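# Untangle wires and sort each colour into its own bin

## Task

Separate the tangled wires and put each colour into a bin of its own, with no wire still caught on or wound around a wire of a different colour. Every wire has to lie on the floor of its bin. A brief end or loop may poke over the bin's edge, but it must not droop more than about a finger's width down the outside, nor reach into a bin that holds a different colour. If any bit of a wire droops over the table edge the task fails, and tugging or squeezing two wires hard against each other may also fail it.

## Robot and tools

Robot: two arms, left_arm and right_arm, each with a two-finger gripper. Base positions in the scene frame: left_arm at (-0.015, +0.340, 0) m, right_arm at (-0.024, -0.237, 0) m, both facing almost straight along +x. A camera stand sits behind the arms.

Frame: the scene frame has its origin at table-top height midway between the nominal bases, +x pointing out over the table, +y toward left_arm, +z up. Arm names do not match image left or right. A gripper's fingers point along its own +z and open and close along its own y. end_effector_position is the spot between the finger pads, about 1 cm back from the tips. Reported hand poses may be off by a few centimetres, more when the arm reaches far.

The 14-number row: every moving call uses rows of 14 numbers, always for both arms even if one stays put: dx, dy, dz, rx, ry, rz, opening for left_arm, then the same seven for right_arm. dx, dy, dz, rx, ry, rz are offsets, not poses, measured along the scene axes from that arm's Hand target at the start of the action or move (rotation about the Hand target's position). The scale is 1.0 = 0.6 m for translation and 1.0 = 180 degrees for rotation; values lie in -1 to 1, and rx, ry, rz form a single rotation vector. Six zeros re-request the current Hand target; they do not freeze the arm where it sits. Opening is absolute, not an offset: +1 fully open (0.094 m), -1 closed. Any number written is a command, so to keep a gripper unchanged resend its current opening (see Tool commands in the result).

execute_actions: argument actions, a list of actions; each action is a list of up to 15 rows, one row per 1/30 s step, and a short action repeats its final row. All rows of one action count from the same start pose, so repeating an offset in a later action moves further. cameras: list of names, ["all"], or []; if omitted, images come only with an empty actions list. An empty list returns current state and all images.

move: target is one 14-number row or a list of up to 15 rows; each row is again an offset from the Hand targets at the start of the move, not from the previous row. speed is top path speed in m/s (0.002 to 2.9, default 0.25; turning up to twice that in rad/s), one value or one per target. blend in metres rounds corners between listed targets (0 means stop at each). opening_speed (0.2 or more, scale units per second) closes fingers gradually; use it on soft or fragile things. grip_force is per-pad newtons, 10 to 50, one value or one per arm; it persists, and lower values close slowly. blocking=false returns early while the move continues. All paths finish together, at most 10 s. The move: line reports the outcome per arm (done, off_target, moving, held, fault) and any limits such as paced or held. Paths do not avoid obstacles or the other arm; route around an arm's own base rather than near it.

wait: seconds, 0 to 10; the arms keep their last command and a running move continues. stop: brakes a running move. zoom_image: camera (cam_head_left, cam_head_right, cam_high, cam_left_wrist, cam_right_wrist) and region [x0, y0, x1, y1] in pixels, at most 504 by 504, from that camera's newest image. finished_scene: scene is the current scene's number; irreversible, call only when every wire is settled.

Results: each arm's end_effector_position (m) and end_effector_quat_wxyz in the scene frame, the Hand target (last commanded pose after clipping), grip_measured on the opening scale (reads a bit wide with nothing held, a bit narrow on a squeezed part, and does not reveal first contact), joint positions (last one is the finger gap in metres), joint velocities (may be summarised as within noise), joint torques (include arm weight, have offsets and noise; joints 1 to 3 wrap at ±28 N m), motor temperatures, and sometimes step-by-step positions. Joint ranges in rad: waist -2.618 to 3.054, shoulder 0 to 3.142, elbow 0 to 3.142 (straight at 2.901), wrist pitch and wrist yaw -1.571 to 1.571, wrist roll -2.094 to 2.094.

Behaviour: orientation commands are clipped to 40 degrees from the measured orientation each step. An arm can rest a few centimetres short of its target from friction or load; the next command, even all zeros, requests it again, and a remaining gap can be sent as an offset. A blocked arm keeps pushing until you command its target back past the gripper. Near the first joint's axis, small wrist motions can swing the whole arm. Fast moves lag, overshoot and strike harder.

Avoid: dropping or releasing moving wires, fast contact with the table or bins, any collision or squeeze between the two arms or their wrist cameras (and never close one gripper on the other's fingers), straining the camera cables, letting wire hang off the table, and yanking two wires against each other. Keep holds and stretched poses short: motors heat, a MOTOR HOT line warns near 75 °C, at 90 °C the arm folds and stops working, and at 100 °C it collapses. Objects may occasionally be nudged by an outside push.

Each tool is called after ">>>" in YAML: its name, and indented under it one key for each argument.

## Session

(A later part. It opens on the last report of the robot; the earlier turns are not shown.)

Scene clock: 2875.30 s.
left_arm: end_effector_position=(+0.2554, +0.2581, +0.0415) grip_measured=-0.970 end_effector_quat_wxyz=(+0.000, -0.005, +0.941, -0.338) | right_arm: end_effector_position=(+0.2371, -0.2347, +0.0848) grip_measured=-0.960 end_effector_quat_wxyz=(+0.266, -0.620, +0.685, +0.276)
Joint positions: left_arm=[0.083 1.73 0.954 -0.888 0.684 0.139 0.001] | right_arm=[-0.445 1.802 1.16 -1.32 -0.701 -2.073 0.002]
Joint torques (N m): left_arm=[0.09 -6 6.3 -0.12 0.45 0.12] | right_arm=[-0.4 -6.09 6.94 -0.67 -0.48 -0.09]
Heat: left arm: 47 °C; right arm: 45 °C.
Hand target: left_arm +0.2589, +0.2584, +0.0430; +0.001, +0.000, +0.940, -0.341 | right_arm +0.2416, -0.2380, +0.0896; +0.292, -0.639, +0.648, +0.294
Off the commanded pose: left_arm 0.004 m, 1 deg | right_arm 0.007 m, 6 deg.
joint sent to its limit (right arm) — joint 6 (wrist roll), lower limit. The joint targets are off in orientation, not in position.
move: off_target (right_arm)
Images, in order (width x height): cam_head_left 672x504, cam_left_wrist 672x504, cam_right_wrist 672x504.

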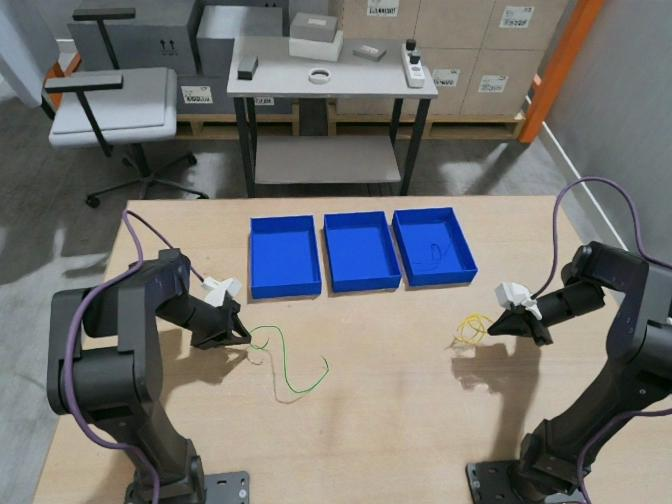

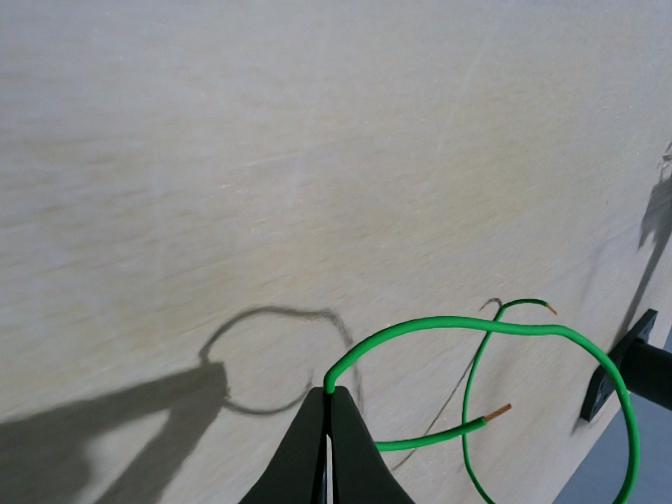

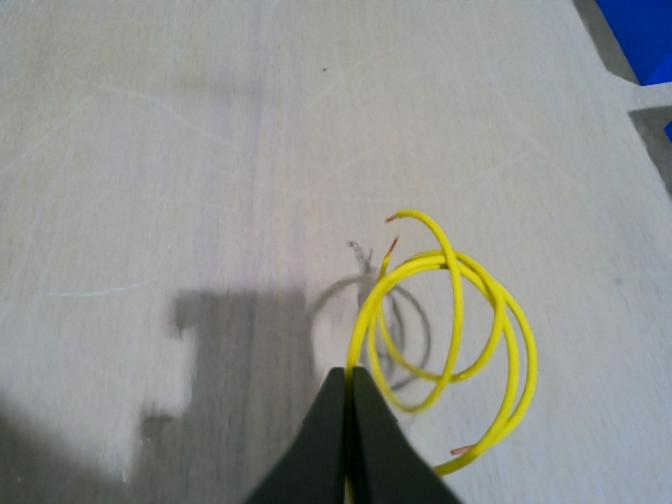

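>>> move:
  target:
    - [0.0,0.0,0,0,0,0,-1,0.05,0.06,0.2,-0.2127,0.211,-0.4624,-1]
    - [0.0,0.0,0,0,0,0,-1,0.36,0.36,0.2,-0.2127,0.211,-0.4624,-1]
  cameras: ["all"]
  speed: 0.15
  blend: [0.03,0]

>>> zoom_image:
  camera: "cam_head_left"
  region: [220, 150, 540, 390]

Scene clock: 2899.00 s.
left_arm: end_effector_position=(+0.2554, +0.2581, +0.0415) grip_measured=-0.970 end_effector_quat_wxyz=(+0.000, -0.005, +0.941, -0.338) | right_arm: end_effector_position=(+0.4535, -0.0233, +0.2110) grip_measured=-0.960 end_effector_quat_wxyz=(+0.185, -0.003, +0.979, +0.087)
Joint positions: left_arm=[0.083 1.73 0.954 -0.888 0.684 0.139 0.001] | right_arm=[0.427 2.433 2.831 -1.557 -0.011 0.412 0.002]
Joint torques (N m): left_arm=[0.05 -6.13 6.16 -0.08 0.47 0.09] | right_arm=[0.18 -10.37 7.83 1.04 0.06 0.06]
Heat: left arm: 47 °C; right arm: 45 °C.
Hand target: left_arm +0.2589, +0.2584, +0.0430; +0.001, +0.000, +0.940, -0.341 | right_arm +0.4577, -0.0221, +0.2096; +0.000, -0.001, +1.000, +0.000
Off the commanded pose: left_arm 0.004 m, 1 deg | right_arm 0.005 m, 24 deg.
joint sent to its limit (right arm) — joint 4 (wrist pitch), lower limit. The joint targets are off in orientation, not in position.
move: off_target (right_arm)

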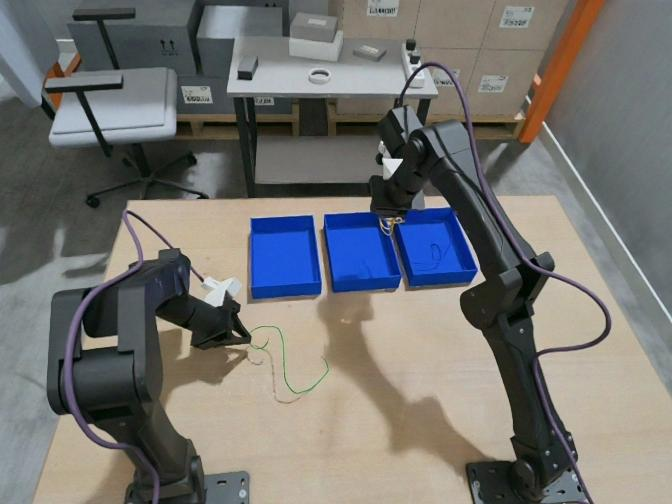

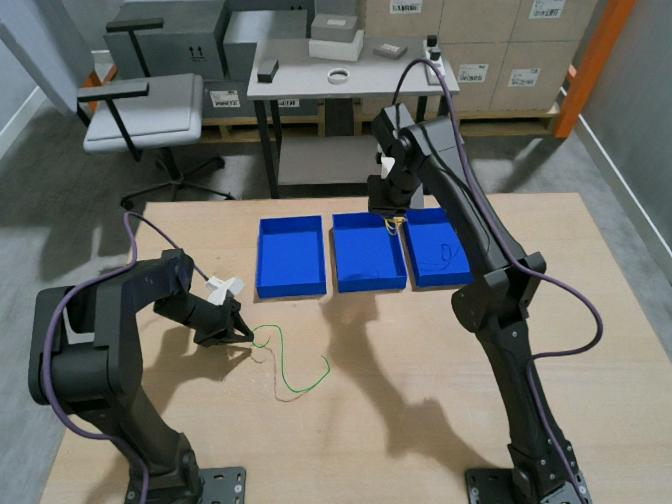

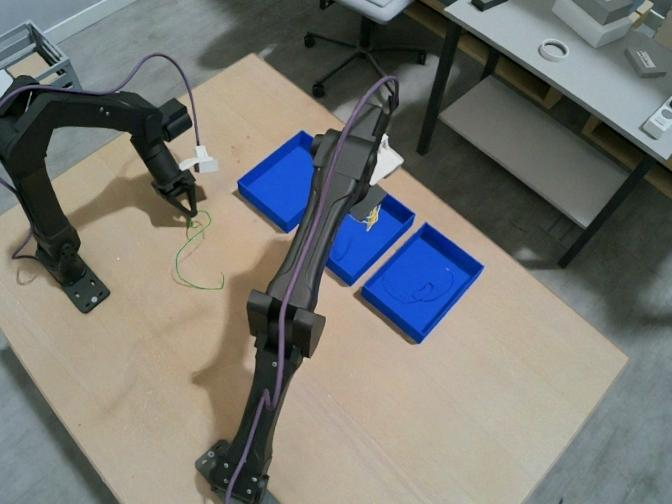

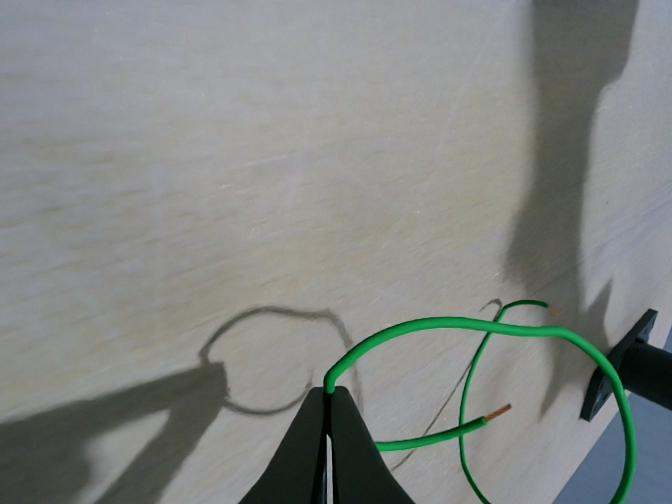

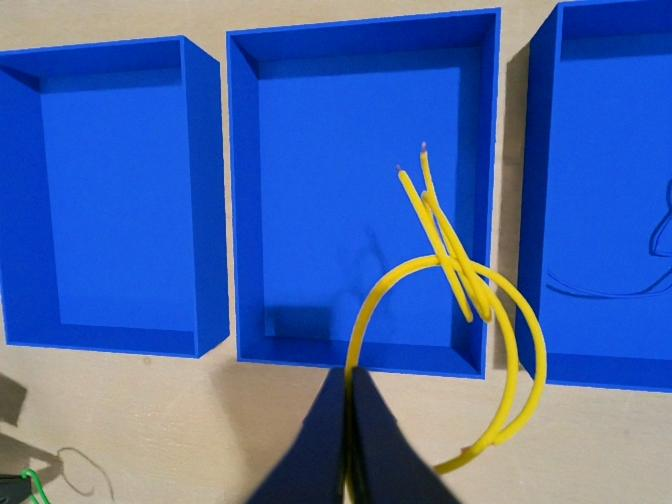

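Scaled by 1.575 from the camera's 672x504 image, which has a finer 960x720 frame.

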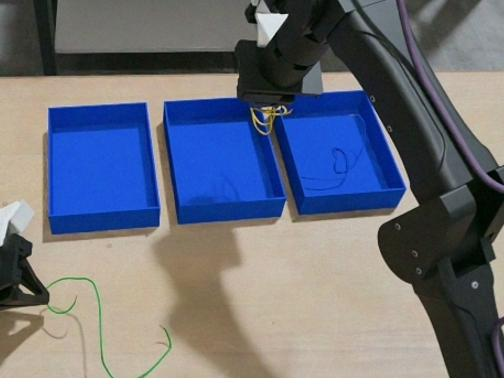

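>>> move:
  target:
    - [0,0,0,0,0,0,-1,0.035,0.058,0,0,0,0,-1]
    - [0,0,0,0,0,0,-1,0.04,0.058,-0.27,0,0,0,-1]
  speed: 0.12
  cameras: ["all"]

Scene clock: 2948.40 s.
left_arm: end_effector_position=(+0.2554, +0.2581, +0.0415) grip_measured=-0.970 end_effector_quat_wxyz=(+0.000, -0.005, +0.941, -0.338) | right_arm: end_effector_position=(+0.4752, +0.0088, +0.0505) grip_measured=-0.960 end_effector_quat_wxyz=(+0.091, +0.000, +0.995, +0.051)
Joint positions: left_arm=[0.083 1.73 0.954 -0.888 0.684 0.139 0.001] | right_arm=[0.464 2.759 2.835 -1.438 -0.011 0.454 0.002]
Joint torques (N m): left_arm=[0.27 -5.81 6.26 -0.09 0.41 0.12] | right_arm=[0.4 -12.37 8.4 0.83 0.07 0.03]
Heat: left arm: 48 °C; right arm: 47 °C.
Hand target: left_arm +0.2589, +0.2584, +0.0430; +0.001, +0.000, +0.940, -0.341 | right_arm +0.4815, +0.0128, +0.0475; +0.000, -0.001, +1.000, +0.000
Off the commanded pose: left_arm 0.004 m, 1 deg | right_arm 0.008 m, 12 deg.
elbow stopped short (right arm): the move would have taken joint 3 (elbow) straighter than the controller allows.
move: off_target (right_arm)

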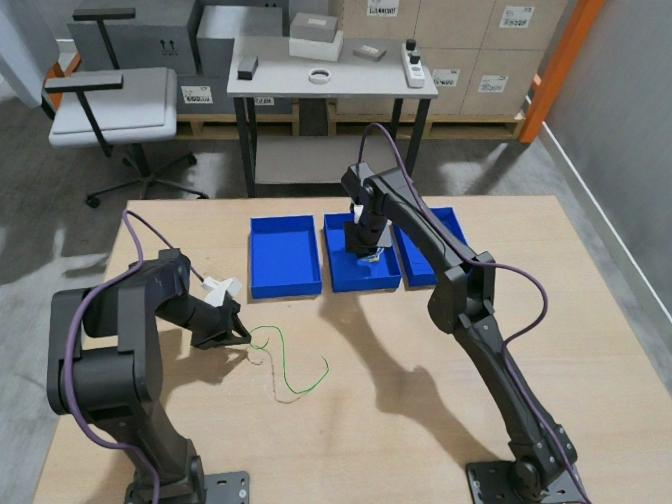

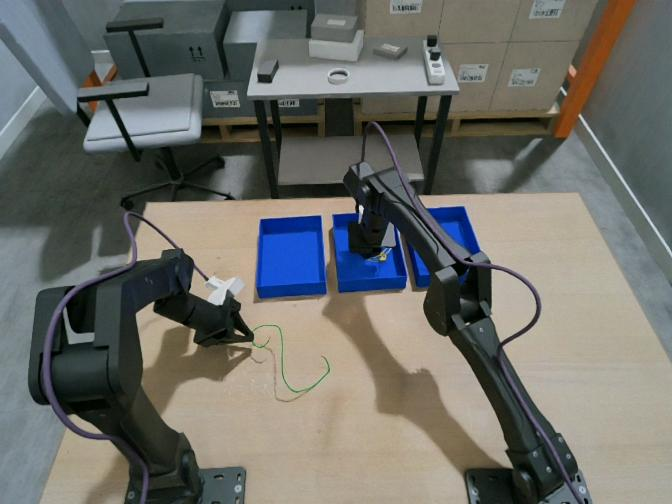

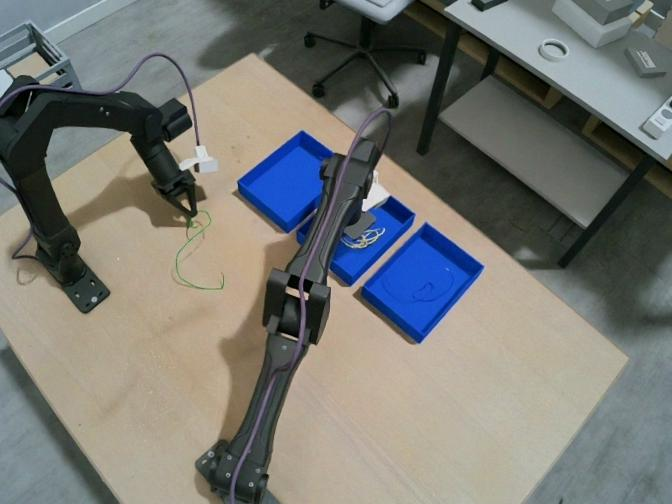

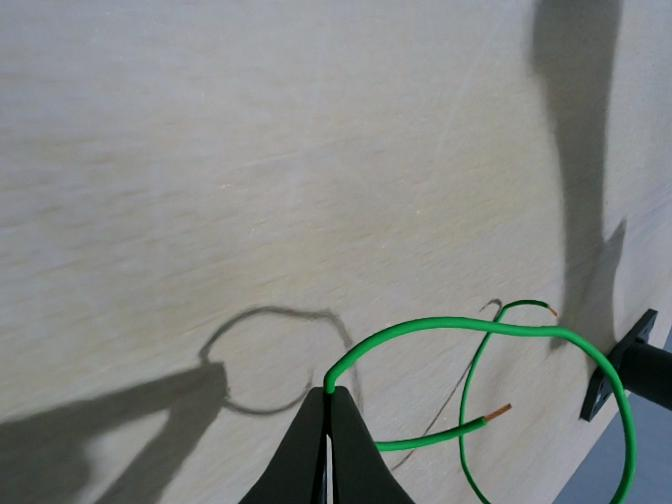

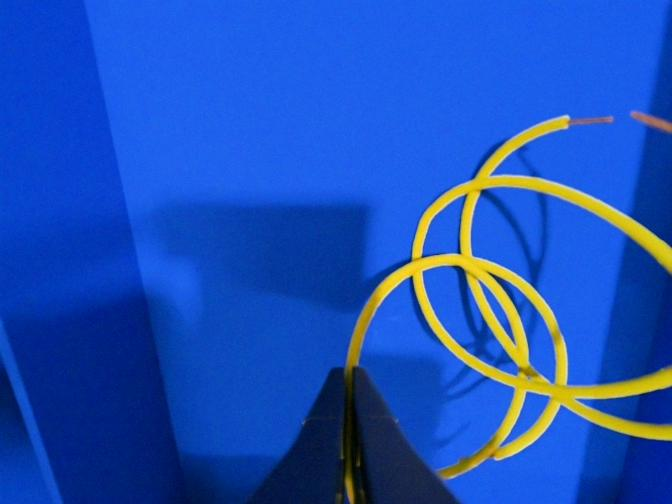

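>>> move:
  target:
    - [0,0,0,0,0,0,-1,-0.01,0.02,-0.025,0,0,0,-1]
    - [0,0,0,0,0,0,-1,-0.01,0.02,-0.03,0,0,0,-0.6]
  speed: 0.08
  opening_speed: 0.4
  cameras: ["cam_head_left","cam_head_right","cam_high","cam_right_wrist"]

>>> zoom_image:
  camera: "cam_high"
  region: [220, 110, 500, 350]

Scene clock: 2961.30 s.
left_arm: end_effector_position=(+0.2554, +0.2581, +0.0415) grip_measured=-0.970 end_effector_quat_wxyz=(+0.000, -0.005, +0.941, -0.338) | right_arm: end_effector_position=(+0.4711, +0.0201, +0.0365) grip_measured=-0.601 end_effector_quat_wxyz=(+0.084, +0.000, +0.995, +0.050)
Joint positions: left_arm=[0.083 1.73 0.954 -0.888 0.684 0.139 0.001] | right_arm=[0.486 2.787 2.835 -1.424 -0.011 0.475 0.019]
Joint torques (N m): left_arm=[0.25 -5.94 6.28 -0.07 0.42 0.11] | right_arm=[0.59 -11.89 8.42 0.77 0.07 0.06]
Heat: left arm: 48 °C; right arm: 47 °C.
Hand target: left_arm +0.2589, +0.2584, +0.0430; +0.001, +0.000, +0.940, -0.341 | right_arm +0.4755, +0.0247, +0.0296; +0.000, -0.001, +1.000, +0.000
Off the commanded pose: left_arm 0.004 m, 1 deg | right_arm 0.010 m, 11 deg.
elbow stopped short (right arm): the move would have taken joint 3 (elbow) straighter than the controller allows.
move: off_target (right_arm); target 2's new opening was sent with right_arm's hand 0.010 m and 11 deg from that target
Images, in order (width x height): cam_head_left 672x504, cam_head_right 672x504, cam_high 672x504, cam_right_wrist 672x504.

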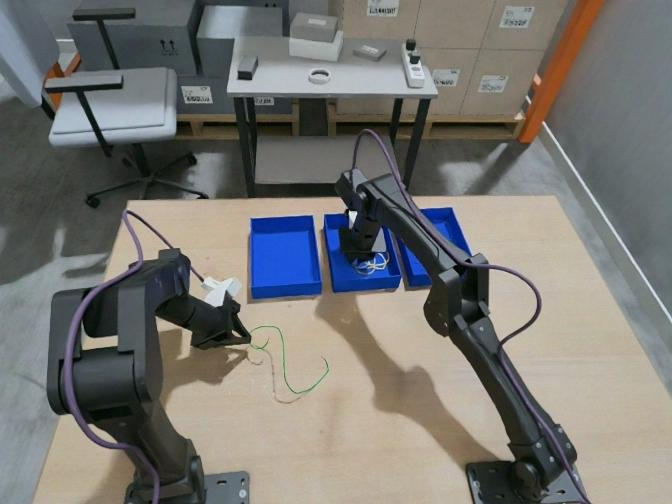

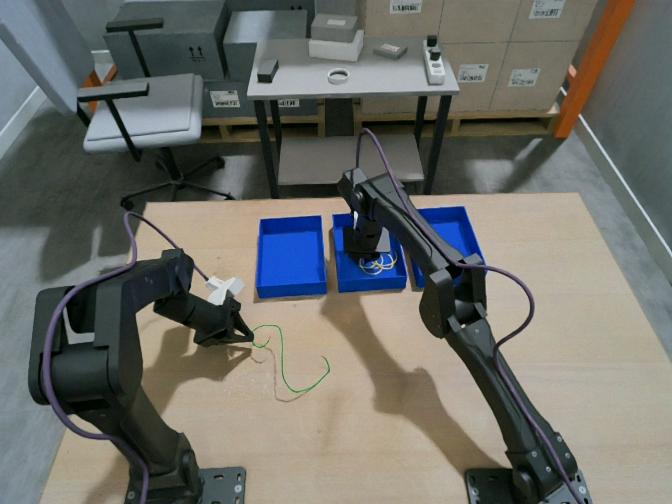

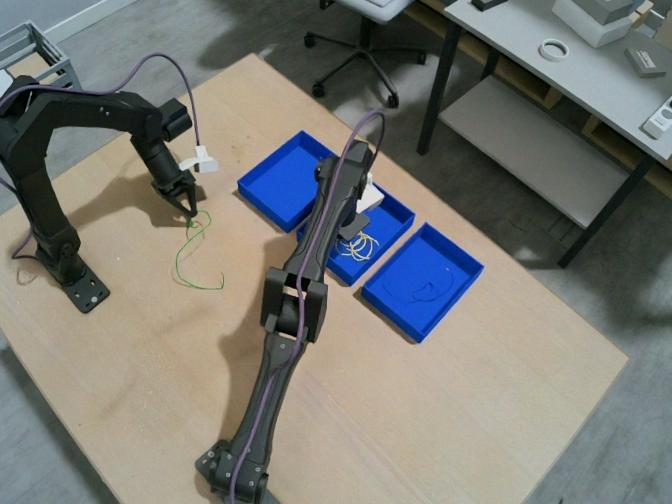

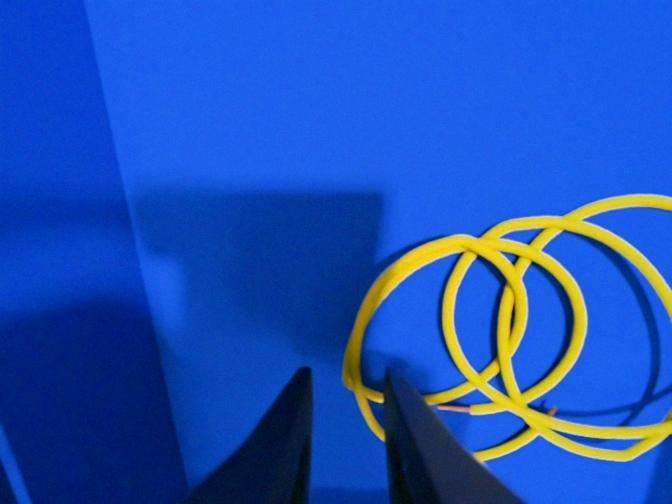

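Scaled by 1.800 from the camera's 672x504 image, which has a finer 960x720 frame.

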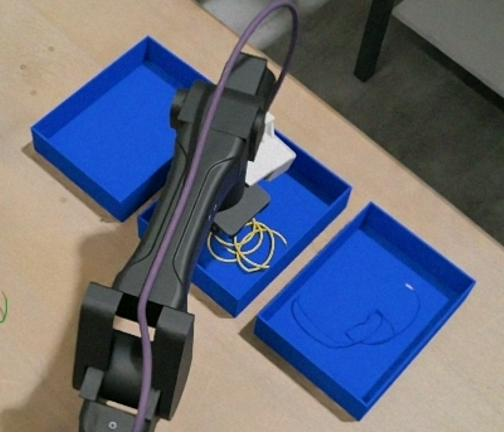

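>>> move:
  target:
    - [0,0,0.1,0,0,0,-1,-0.01,0,0.12,0,0,0,-0.6]
    - [0,0,0.34,0.222,0,0,-1,-0.02,0,0.3,0,0,0,-0.6]
    - [0,0,0.34,0.222,0,0,-1,-0.26,-0.49,0.3,0,0,0,-0.6]
  speed: 0.15
  blend: [0.02,0.03,0]
  cameras: ["all"]

>>> zoom_image:
  camera: "cam_high"
  region: [220, 110, 500, 350]

>>> zoom_image:
  camera: "cam_head_left"
  region: [130, 190, 490, 420]

Scene clock: 2985.50 s.
left_arm: end_effector_position=(+0.2633, +0.2581, +0.2375) grip_measured=-0.970 end_effector_quat_wxyz=(+0.094, +0.000, +0.995, -0.031) | right_arm: end_effector_position=(+0.3260, -0.2697, +0.2026) grip_measured=-0.601 end_effector_quat_wxyz=(+0.046, +0.004, +0.999, +0.000)
Joint positions: left_arm=[-0.32 1.533 1.703 -1.543 0.006 -0.285 0.001] | right_arm=[-0.087 1.836 1.913 -1.557 -0.008 -0.09 0.019]
Joint torques (N m): left_arm=[-0.7 -7.01 6.76 0.39 -0.06 -0.07] | right_arm=[0.23 -10.56 4.29 0.41 0.03 -0.09]
Heat: left arm: 49 °C; right arm: 50 °C.
Hand target: left_arm +0.2589, +0.2585, +0.2470; +0.001, +0.000, +1.000, +0.001 | right_arm +0.3196, -0.2693, +0.2096; +0.000, -0.001, +1.000, +0.000
Off the commanded pose: left_arm 0.011 m, 11 deg | right_arm 0.010 m, 5 deg.
elbow stopped short (right arm): the move would have taken joint 3 (elbow) straighter than the controller allows.
joint sent to its limit (left arm) — joint 4 (wrist pitch), lower limit. The joint targets are off in orientation, not in position.
joint sent to its limit (right arm) — joint 4 (wrist pitch), lower limit. The joint targets are off in orientation, not in position.
move: off_target (left_arm, right_arm)

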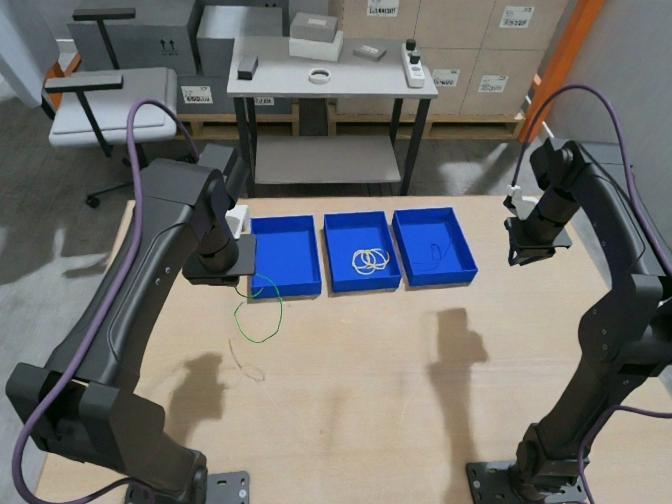

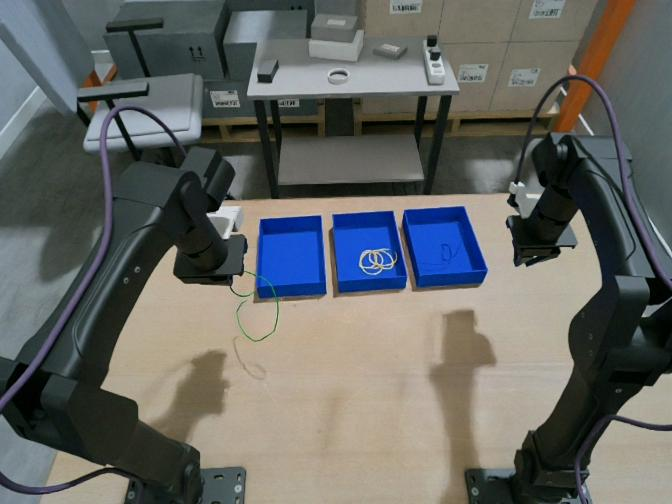

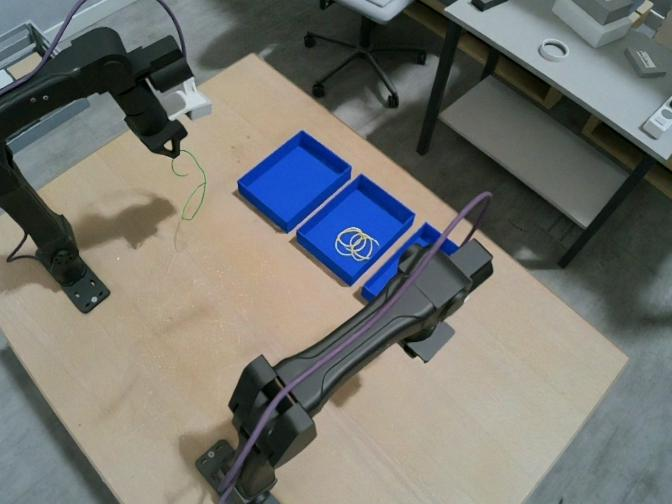

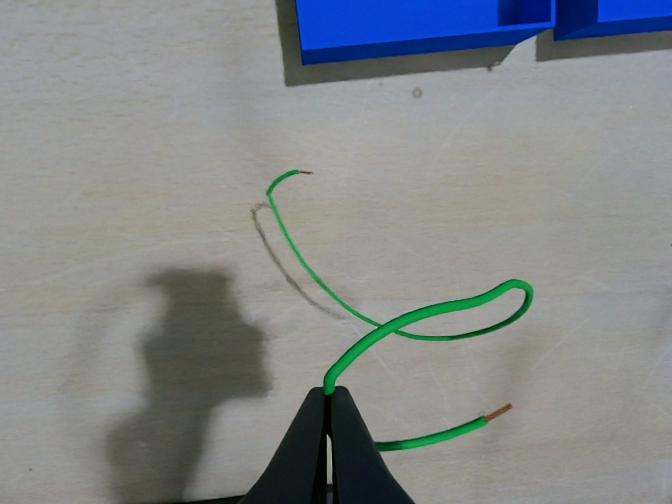

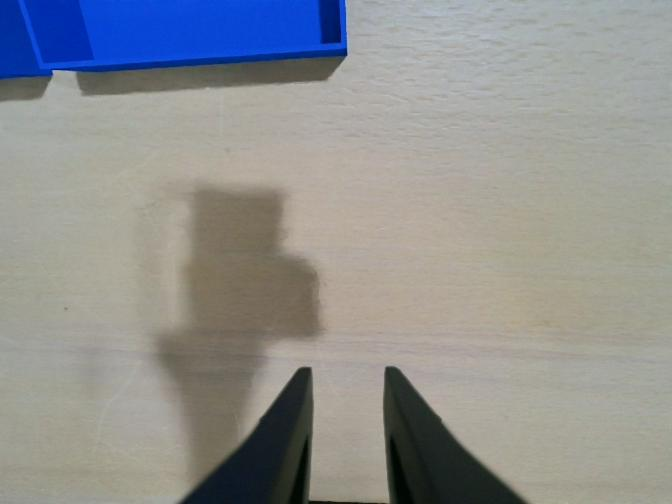

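Scaled by 1.800 from the camera's 672x504 image, which has a finer 960x720 frame.

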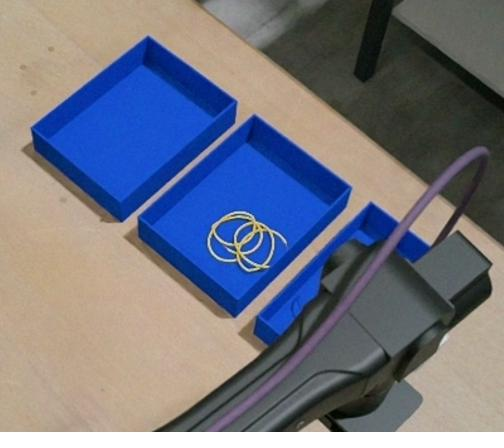

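Scaled by 1.400 from the camera's 672x504 image, which has a finer 960x720 frame.

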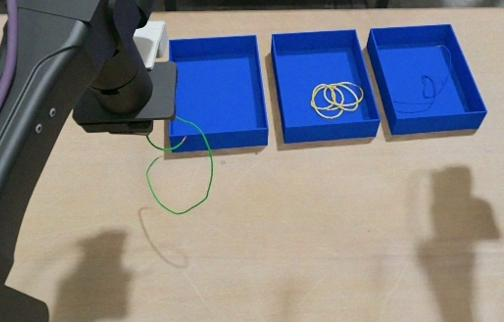

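>>> move:
  target:
    - [0.02,0,0.15,0,0,0,-1,0,0,0,0,0,0,-0.6]
    - [0.4,-0.09,0.15,0,0,0,-1,0,0,0,0,0,0,-0.6]
    - [0.4,-0.09,-0.12,0,0,0,-1,0,0,0,0,0,0,-0.6]
  speed: 0.15
  blend: [0.03,0.02,0]
  cameras: ["all"]

>>> zoom_image:
  camera: "cam_high"
  region: [120, 80, 400, 320]

Scene clock: 3004.63 s.
left_arm: end_effector_position=(+0.4999, +0.2000, +0.1795) grip_measured=-0.970 end_effector_quat_wxyz=(+0.176, -0.003, +0.983, -0.052) | right_arm: end_effector_position=(+0.3260, -0.2697, +0.2026) grip_measured=-0.601 end_effector_quat_wxyz=(+0.046, +0.004, +0.999, -0.001)
Joint positions: left_arm=[-0.3 2.508 2.849 -1.543 0.006 -0.272 0.001] | right_arm=[-0.087 1.836 1.913 -1.557 -0.008 -0.09 0.019]
Joint torques (N m): left_arm=[0.58 -12.57 6.19 0.65 -0.02 0.08] | right_arm=[0.24 -10.55 4.29 0.41 0.03 -0.07]
Motor temperatures (°C): left_arm=[33 45 51 32 32 33 39] | right_arm=[31 54 44 36 34 32 35]
Heat: left arm: 51 °C; right arm: 54 °C.
Hand target: left_arm +0.4989, +0.2045, +0.1750; +0.001, +0.000, +1.000, +0.001 | right_arm +0.3196, -0.2693, +0.2096; +0.000, -0.001, +1.000, +0.000
Off the commanded pose: left_arm 0.006 m, 21 deg | right_arm 0.009 m, 5 deg.
elbow stopped short (left arm): the move would have taken joint 3 (elbow) straighter than the controller allows.
joint sent to its limit (left arm) — joint 4 (wrist pitch), lower limit. The joint targets are off in orientation, not in position.
joint sent to its limit (right arm) — joint 4 (wrist pitch), lower limit. The joint targets are off in orientation, not in position.
move: off_target (left_arm, right_arm); limits=paced

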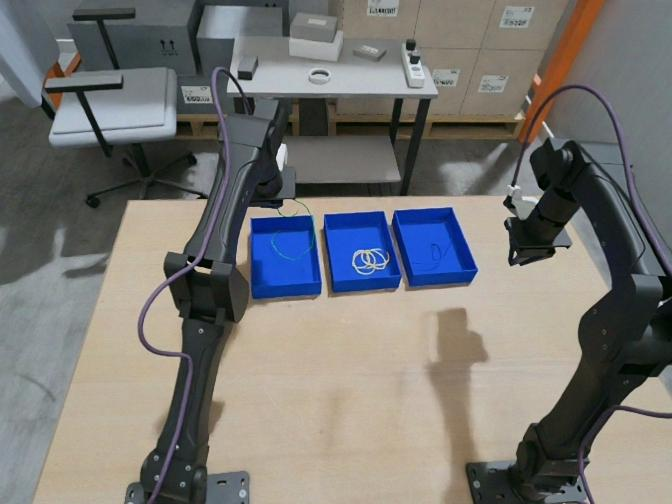

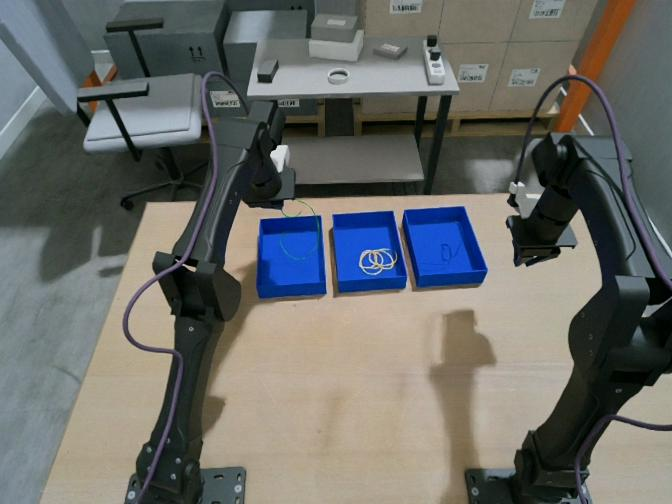

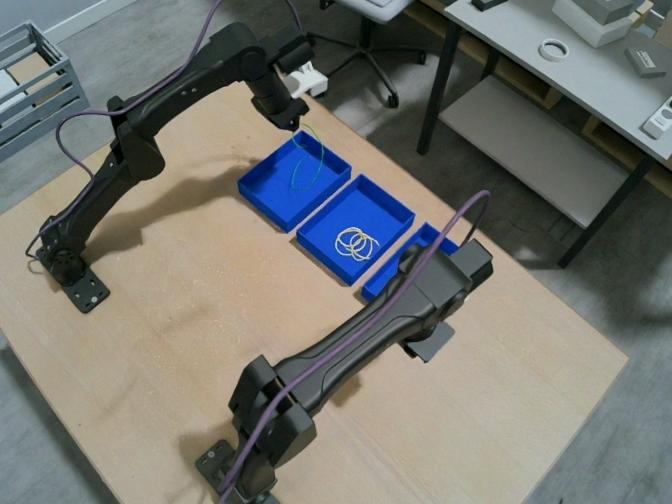

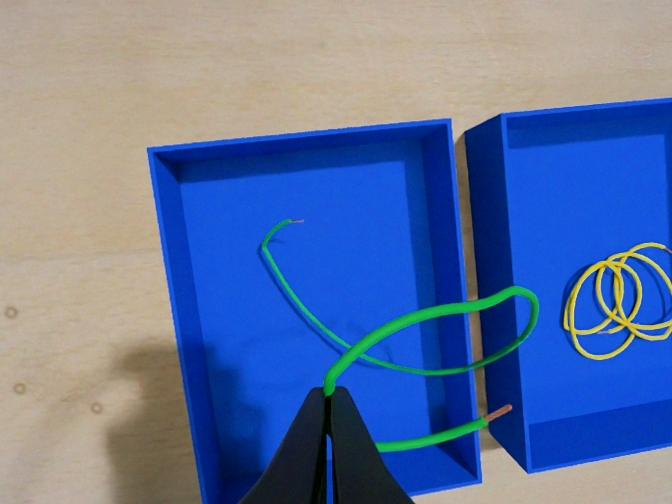

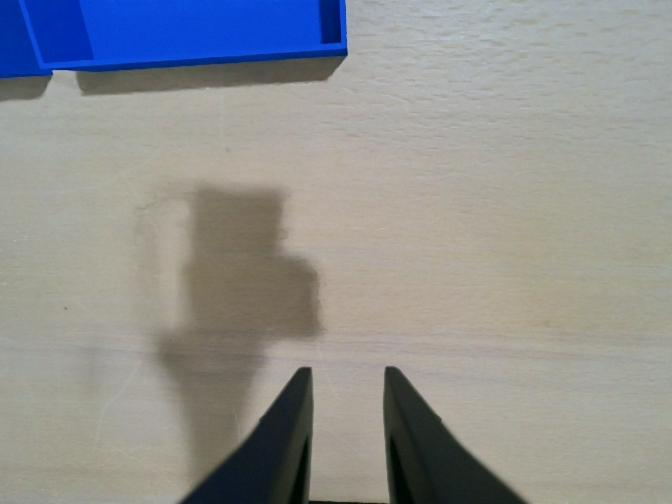

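Scaled by 1.800 from the camera's 672x504 image, which has a finer 960x720 frame.

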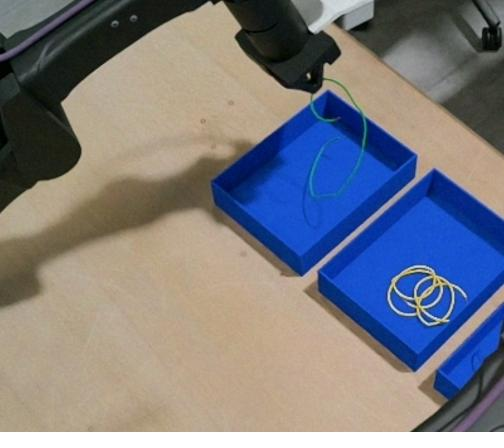

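>>> move:
  target:
    - [-0.01,0.04,-0.07,0,0,0,-1,0,0,0,0,0,0,-0.6]
    - [-0.02,0.04,-0.22,0,0,0,-1,0,0,0,0,0,0,-0.6]
  speed: 0.1
  blend: [0.02,0]
  cameras: ["cam_head_left","cam_high","cam_left_wrist"]

>>> zoom_image:
  camera: "cam_high"
  region: [120, 80, 400, 320]

Scene clock: 3019.97 s.
left_arm: end_effector_position=(+0.4904, +0.2239, +0.0511) grip_measured=-0.970 end_effector_quat_wxyz=(+0.034, -0.002, +0.999, -0.011) | right_arm: end_effector_position=(+0.3260, -0.2697, +0.2026) grip_measured=-0.601 end_effector_quat_wxyz=(+0.046, +0.004, +0.999, -0.001)
Joint positions: left_arm=[-0.26 2.706 2.75 -1.545 0.006 -0.23 0.001] | right_arm=[-0.087 1.836 1.913 -1.557 -0.008 -0.09 0.019]
Joint torques (N m): left_arm=[0.27 -13.16 5.83 0.14 -0.06 0.04] | right_arm=[0.23 -10.55 4.3 0.41 0.03 -0.07]
Motor temperatures (°C): left_arm=[33 49 50 32 32 33 39] | right_arm=[31 55 43 36 34 32 35]
Heat: left arm: 50 °C; right arm: 55 °C.
Hand target: left_arm +0.4869, +0.2285, +0.0431; +0.001, +0.000, +1.000, +0.001 | right_arm +0.3196, -0.2693, +0.2096; +0.000, -0.001, +1.000, +0.000
Off the commanded pose: left_arm 0.010 m, 4 deg | right_arm 0.009 m, 5 deg.
joint sent to its limit (left arm) — joint 4 (wrist pitch), lower limit. The joint targets still meet the commanded pose.
joint sent to its limit (right arm) — joint 4 (wrist pitch), lower limit. The joint targets are off in orientation, not in position.
move: off_target (left_arm, right_arm)
Images, in order (width x height): cam_head_left 672x504, cam_high 672x504, cam_left_wrist 672x504.

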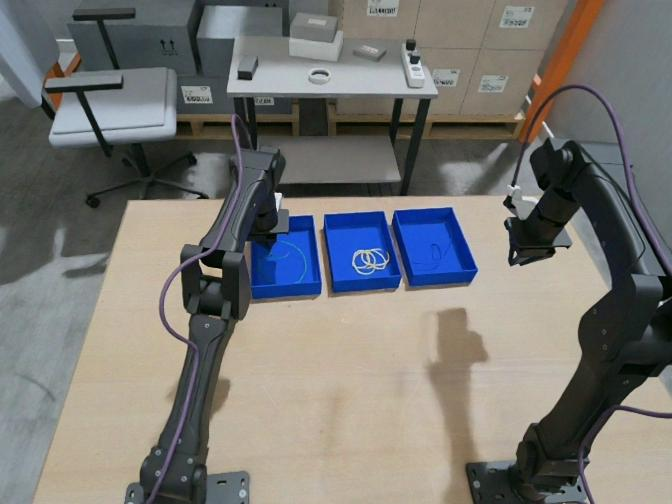

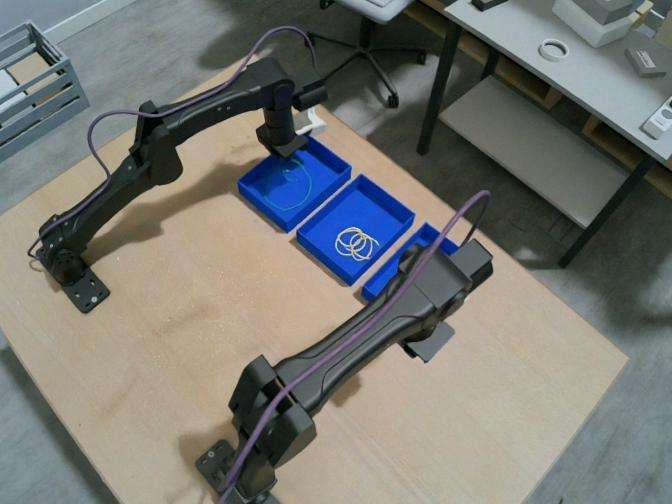

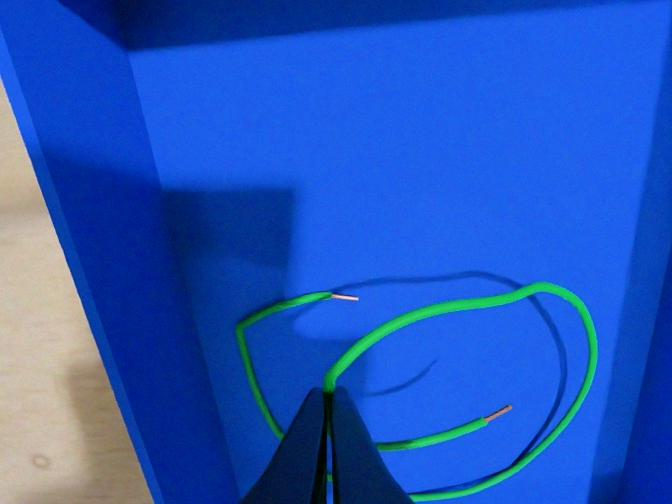

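Scaled by 1.800 from the camera's 672x504 image, which has a finer 960x720 frame.

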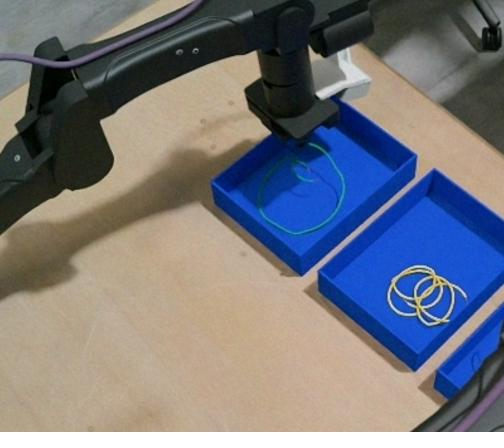

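>>> move:
  target:
    - [0,-0.01,-0.035,0,0,0,-1,0,0,0,0,0,0,-0.6]
    - [0,-0.01,-0.038,0,0,0,-0.6,0,0,0,0,0,0,-0.6]
    - [0,-0.01,0.1,0,0,0,-0.6,0,0,0,0,0,0,-0.6]
    - [-0.01,0.01,0.28,0,0,0,-0.6,0,0,0,0,0,0,-0.6]
    - [-0.3,0.08,0.28,0,0,0,-0.6,-0.05,0,0,0,0,0,-0.6]
  speed: 0.1
  opening_speed: 0.4
  blend: [0,0,0.03,0.03,0]
  cameras: ["all"]

>>> zoom_image:
  camera: "cam_head_left"
  region: [230, 190, 490, 320]

>>> zoom_image:
  camera: "cam_high"
  region: [120, 80, 400, 320]

Scene clock: 3041.47 s.
left_arm: end_effector_position=(+0.3123, +0.2714, +0.2083) grip_measured=-0.603 end_effector_quat_wxyz=(+0.048, -0.002, +0.999, -0.013) | right_arm: end_effector_position=(+0.2964, -0.2667, +0.2037) grip_measured=-0.601 end_effector_quat_wxyz=(+0.037, +0.000, +0.999, +0.000)
Joint positions: left_arm=[-0.241 1.764 1.846 -1.553 0.006 -0.21 0.019] | right_arm=[-0.087 1.732 1.792 -1.557 -0.008 -0.099 0.019]
Joint torques (N m): left_arm=[0.7 -9.48 4.59 0.29 0 0.12] | right_arm=[-0.47 -9.54 4.29 0.37 0.03 -0.07]
Motor temperatures (°C): left_arm=[33 56 49 32 32 33 39] | right_arm=[31 55 43 36 34 32 35]
Heat: left arm: 56 °C; right arm: 55 °C.
Hand target: left_arm +0.3069, +0.2764, +0.2111; +0.001, +0.000, +1.000, +0.001 | right_arm +0.2896, -0.2693, +0.2096; +0.000, -0.001, +1.000, +0.000
Off the commanded pose: left_arm 0.008 m, 6 deg | right_arm 0.009 m, 4 deg.
joint sent to its limit (left arm) — joint 4 (wrist pitch), lower limit. The joint targets are off in orientation, not in position.
joint sent to its limit (right arm) — joint 4 (wrist pitch), lower limit. The joint targets are off in orientation, not in position.
move: off_target (left_arm, right_arm)

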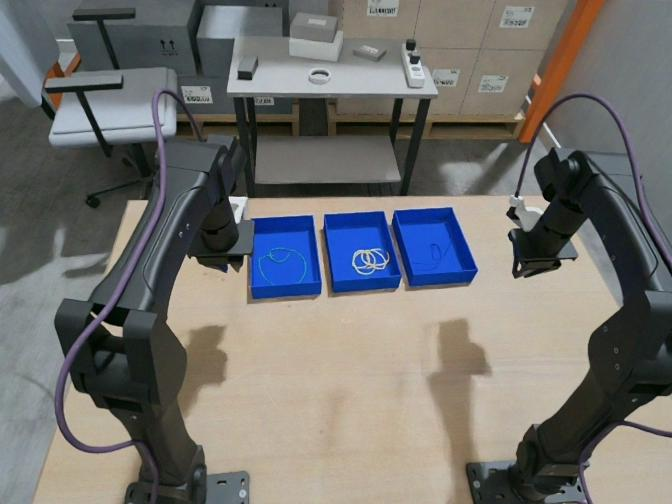

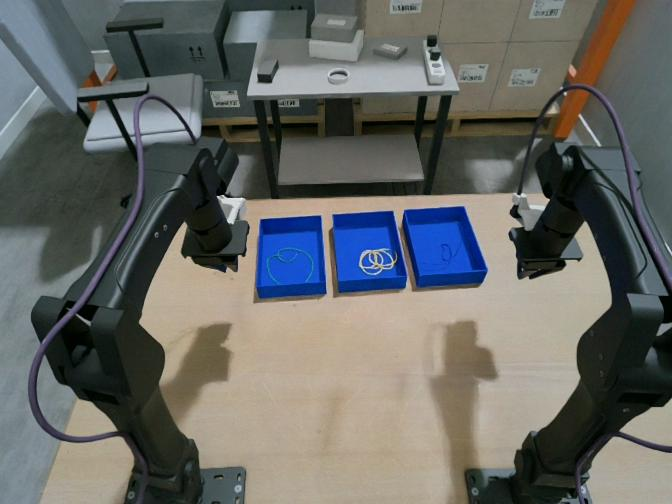

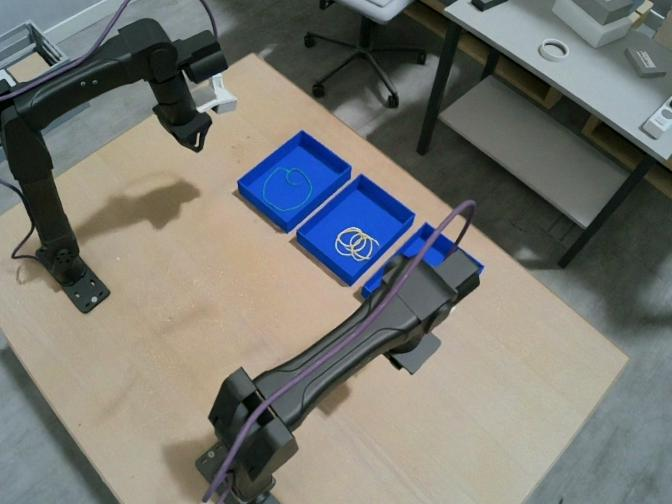

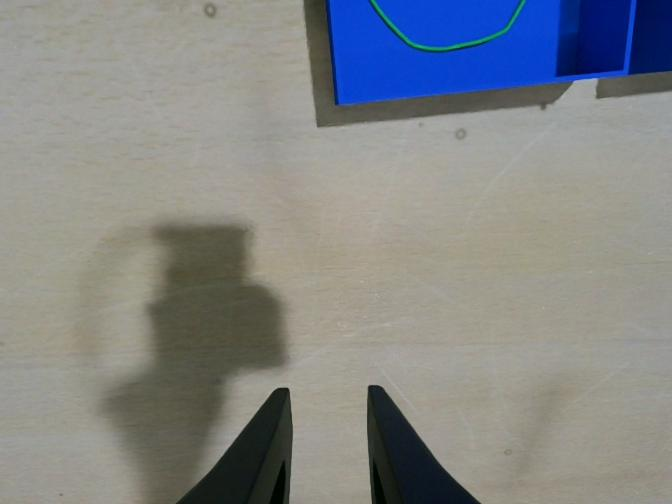

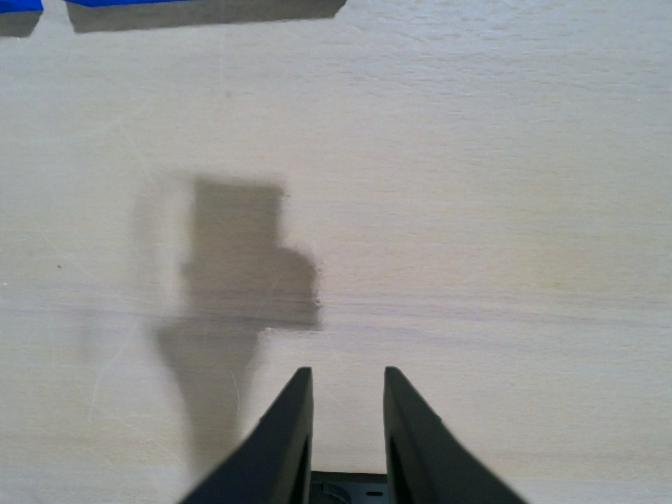

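Scaled by 1.938 from the camera's 672x504 image, which has a finer 960x720 frame.

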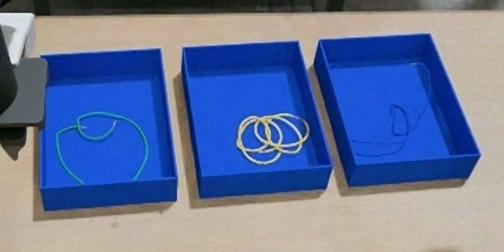

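Scaled by 1.800 from the camera's 672x504 image, which has a finer 960x720 frame.

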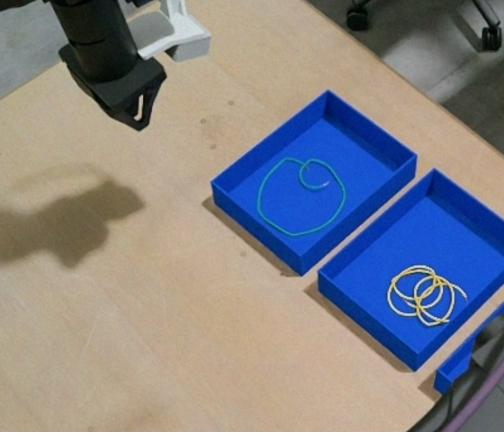

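>>> finished_scene:
  scene: 1

The scene is finished: the task was done.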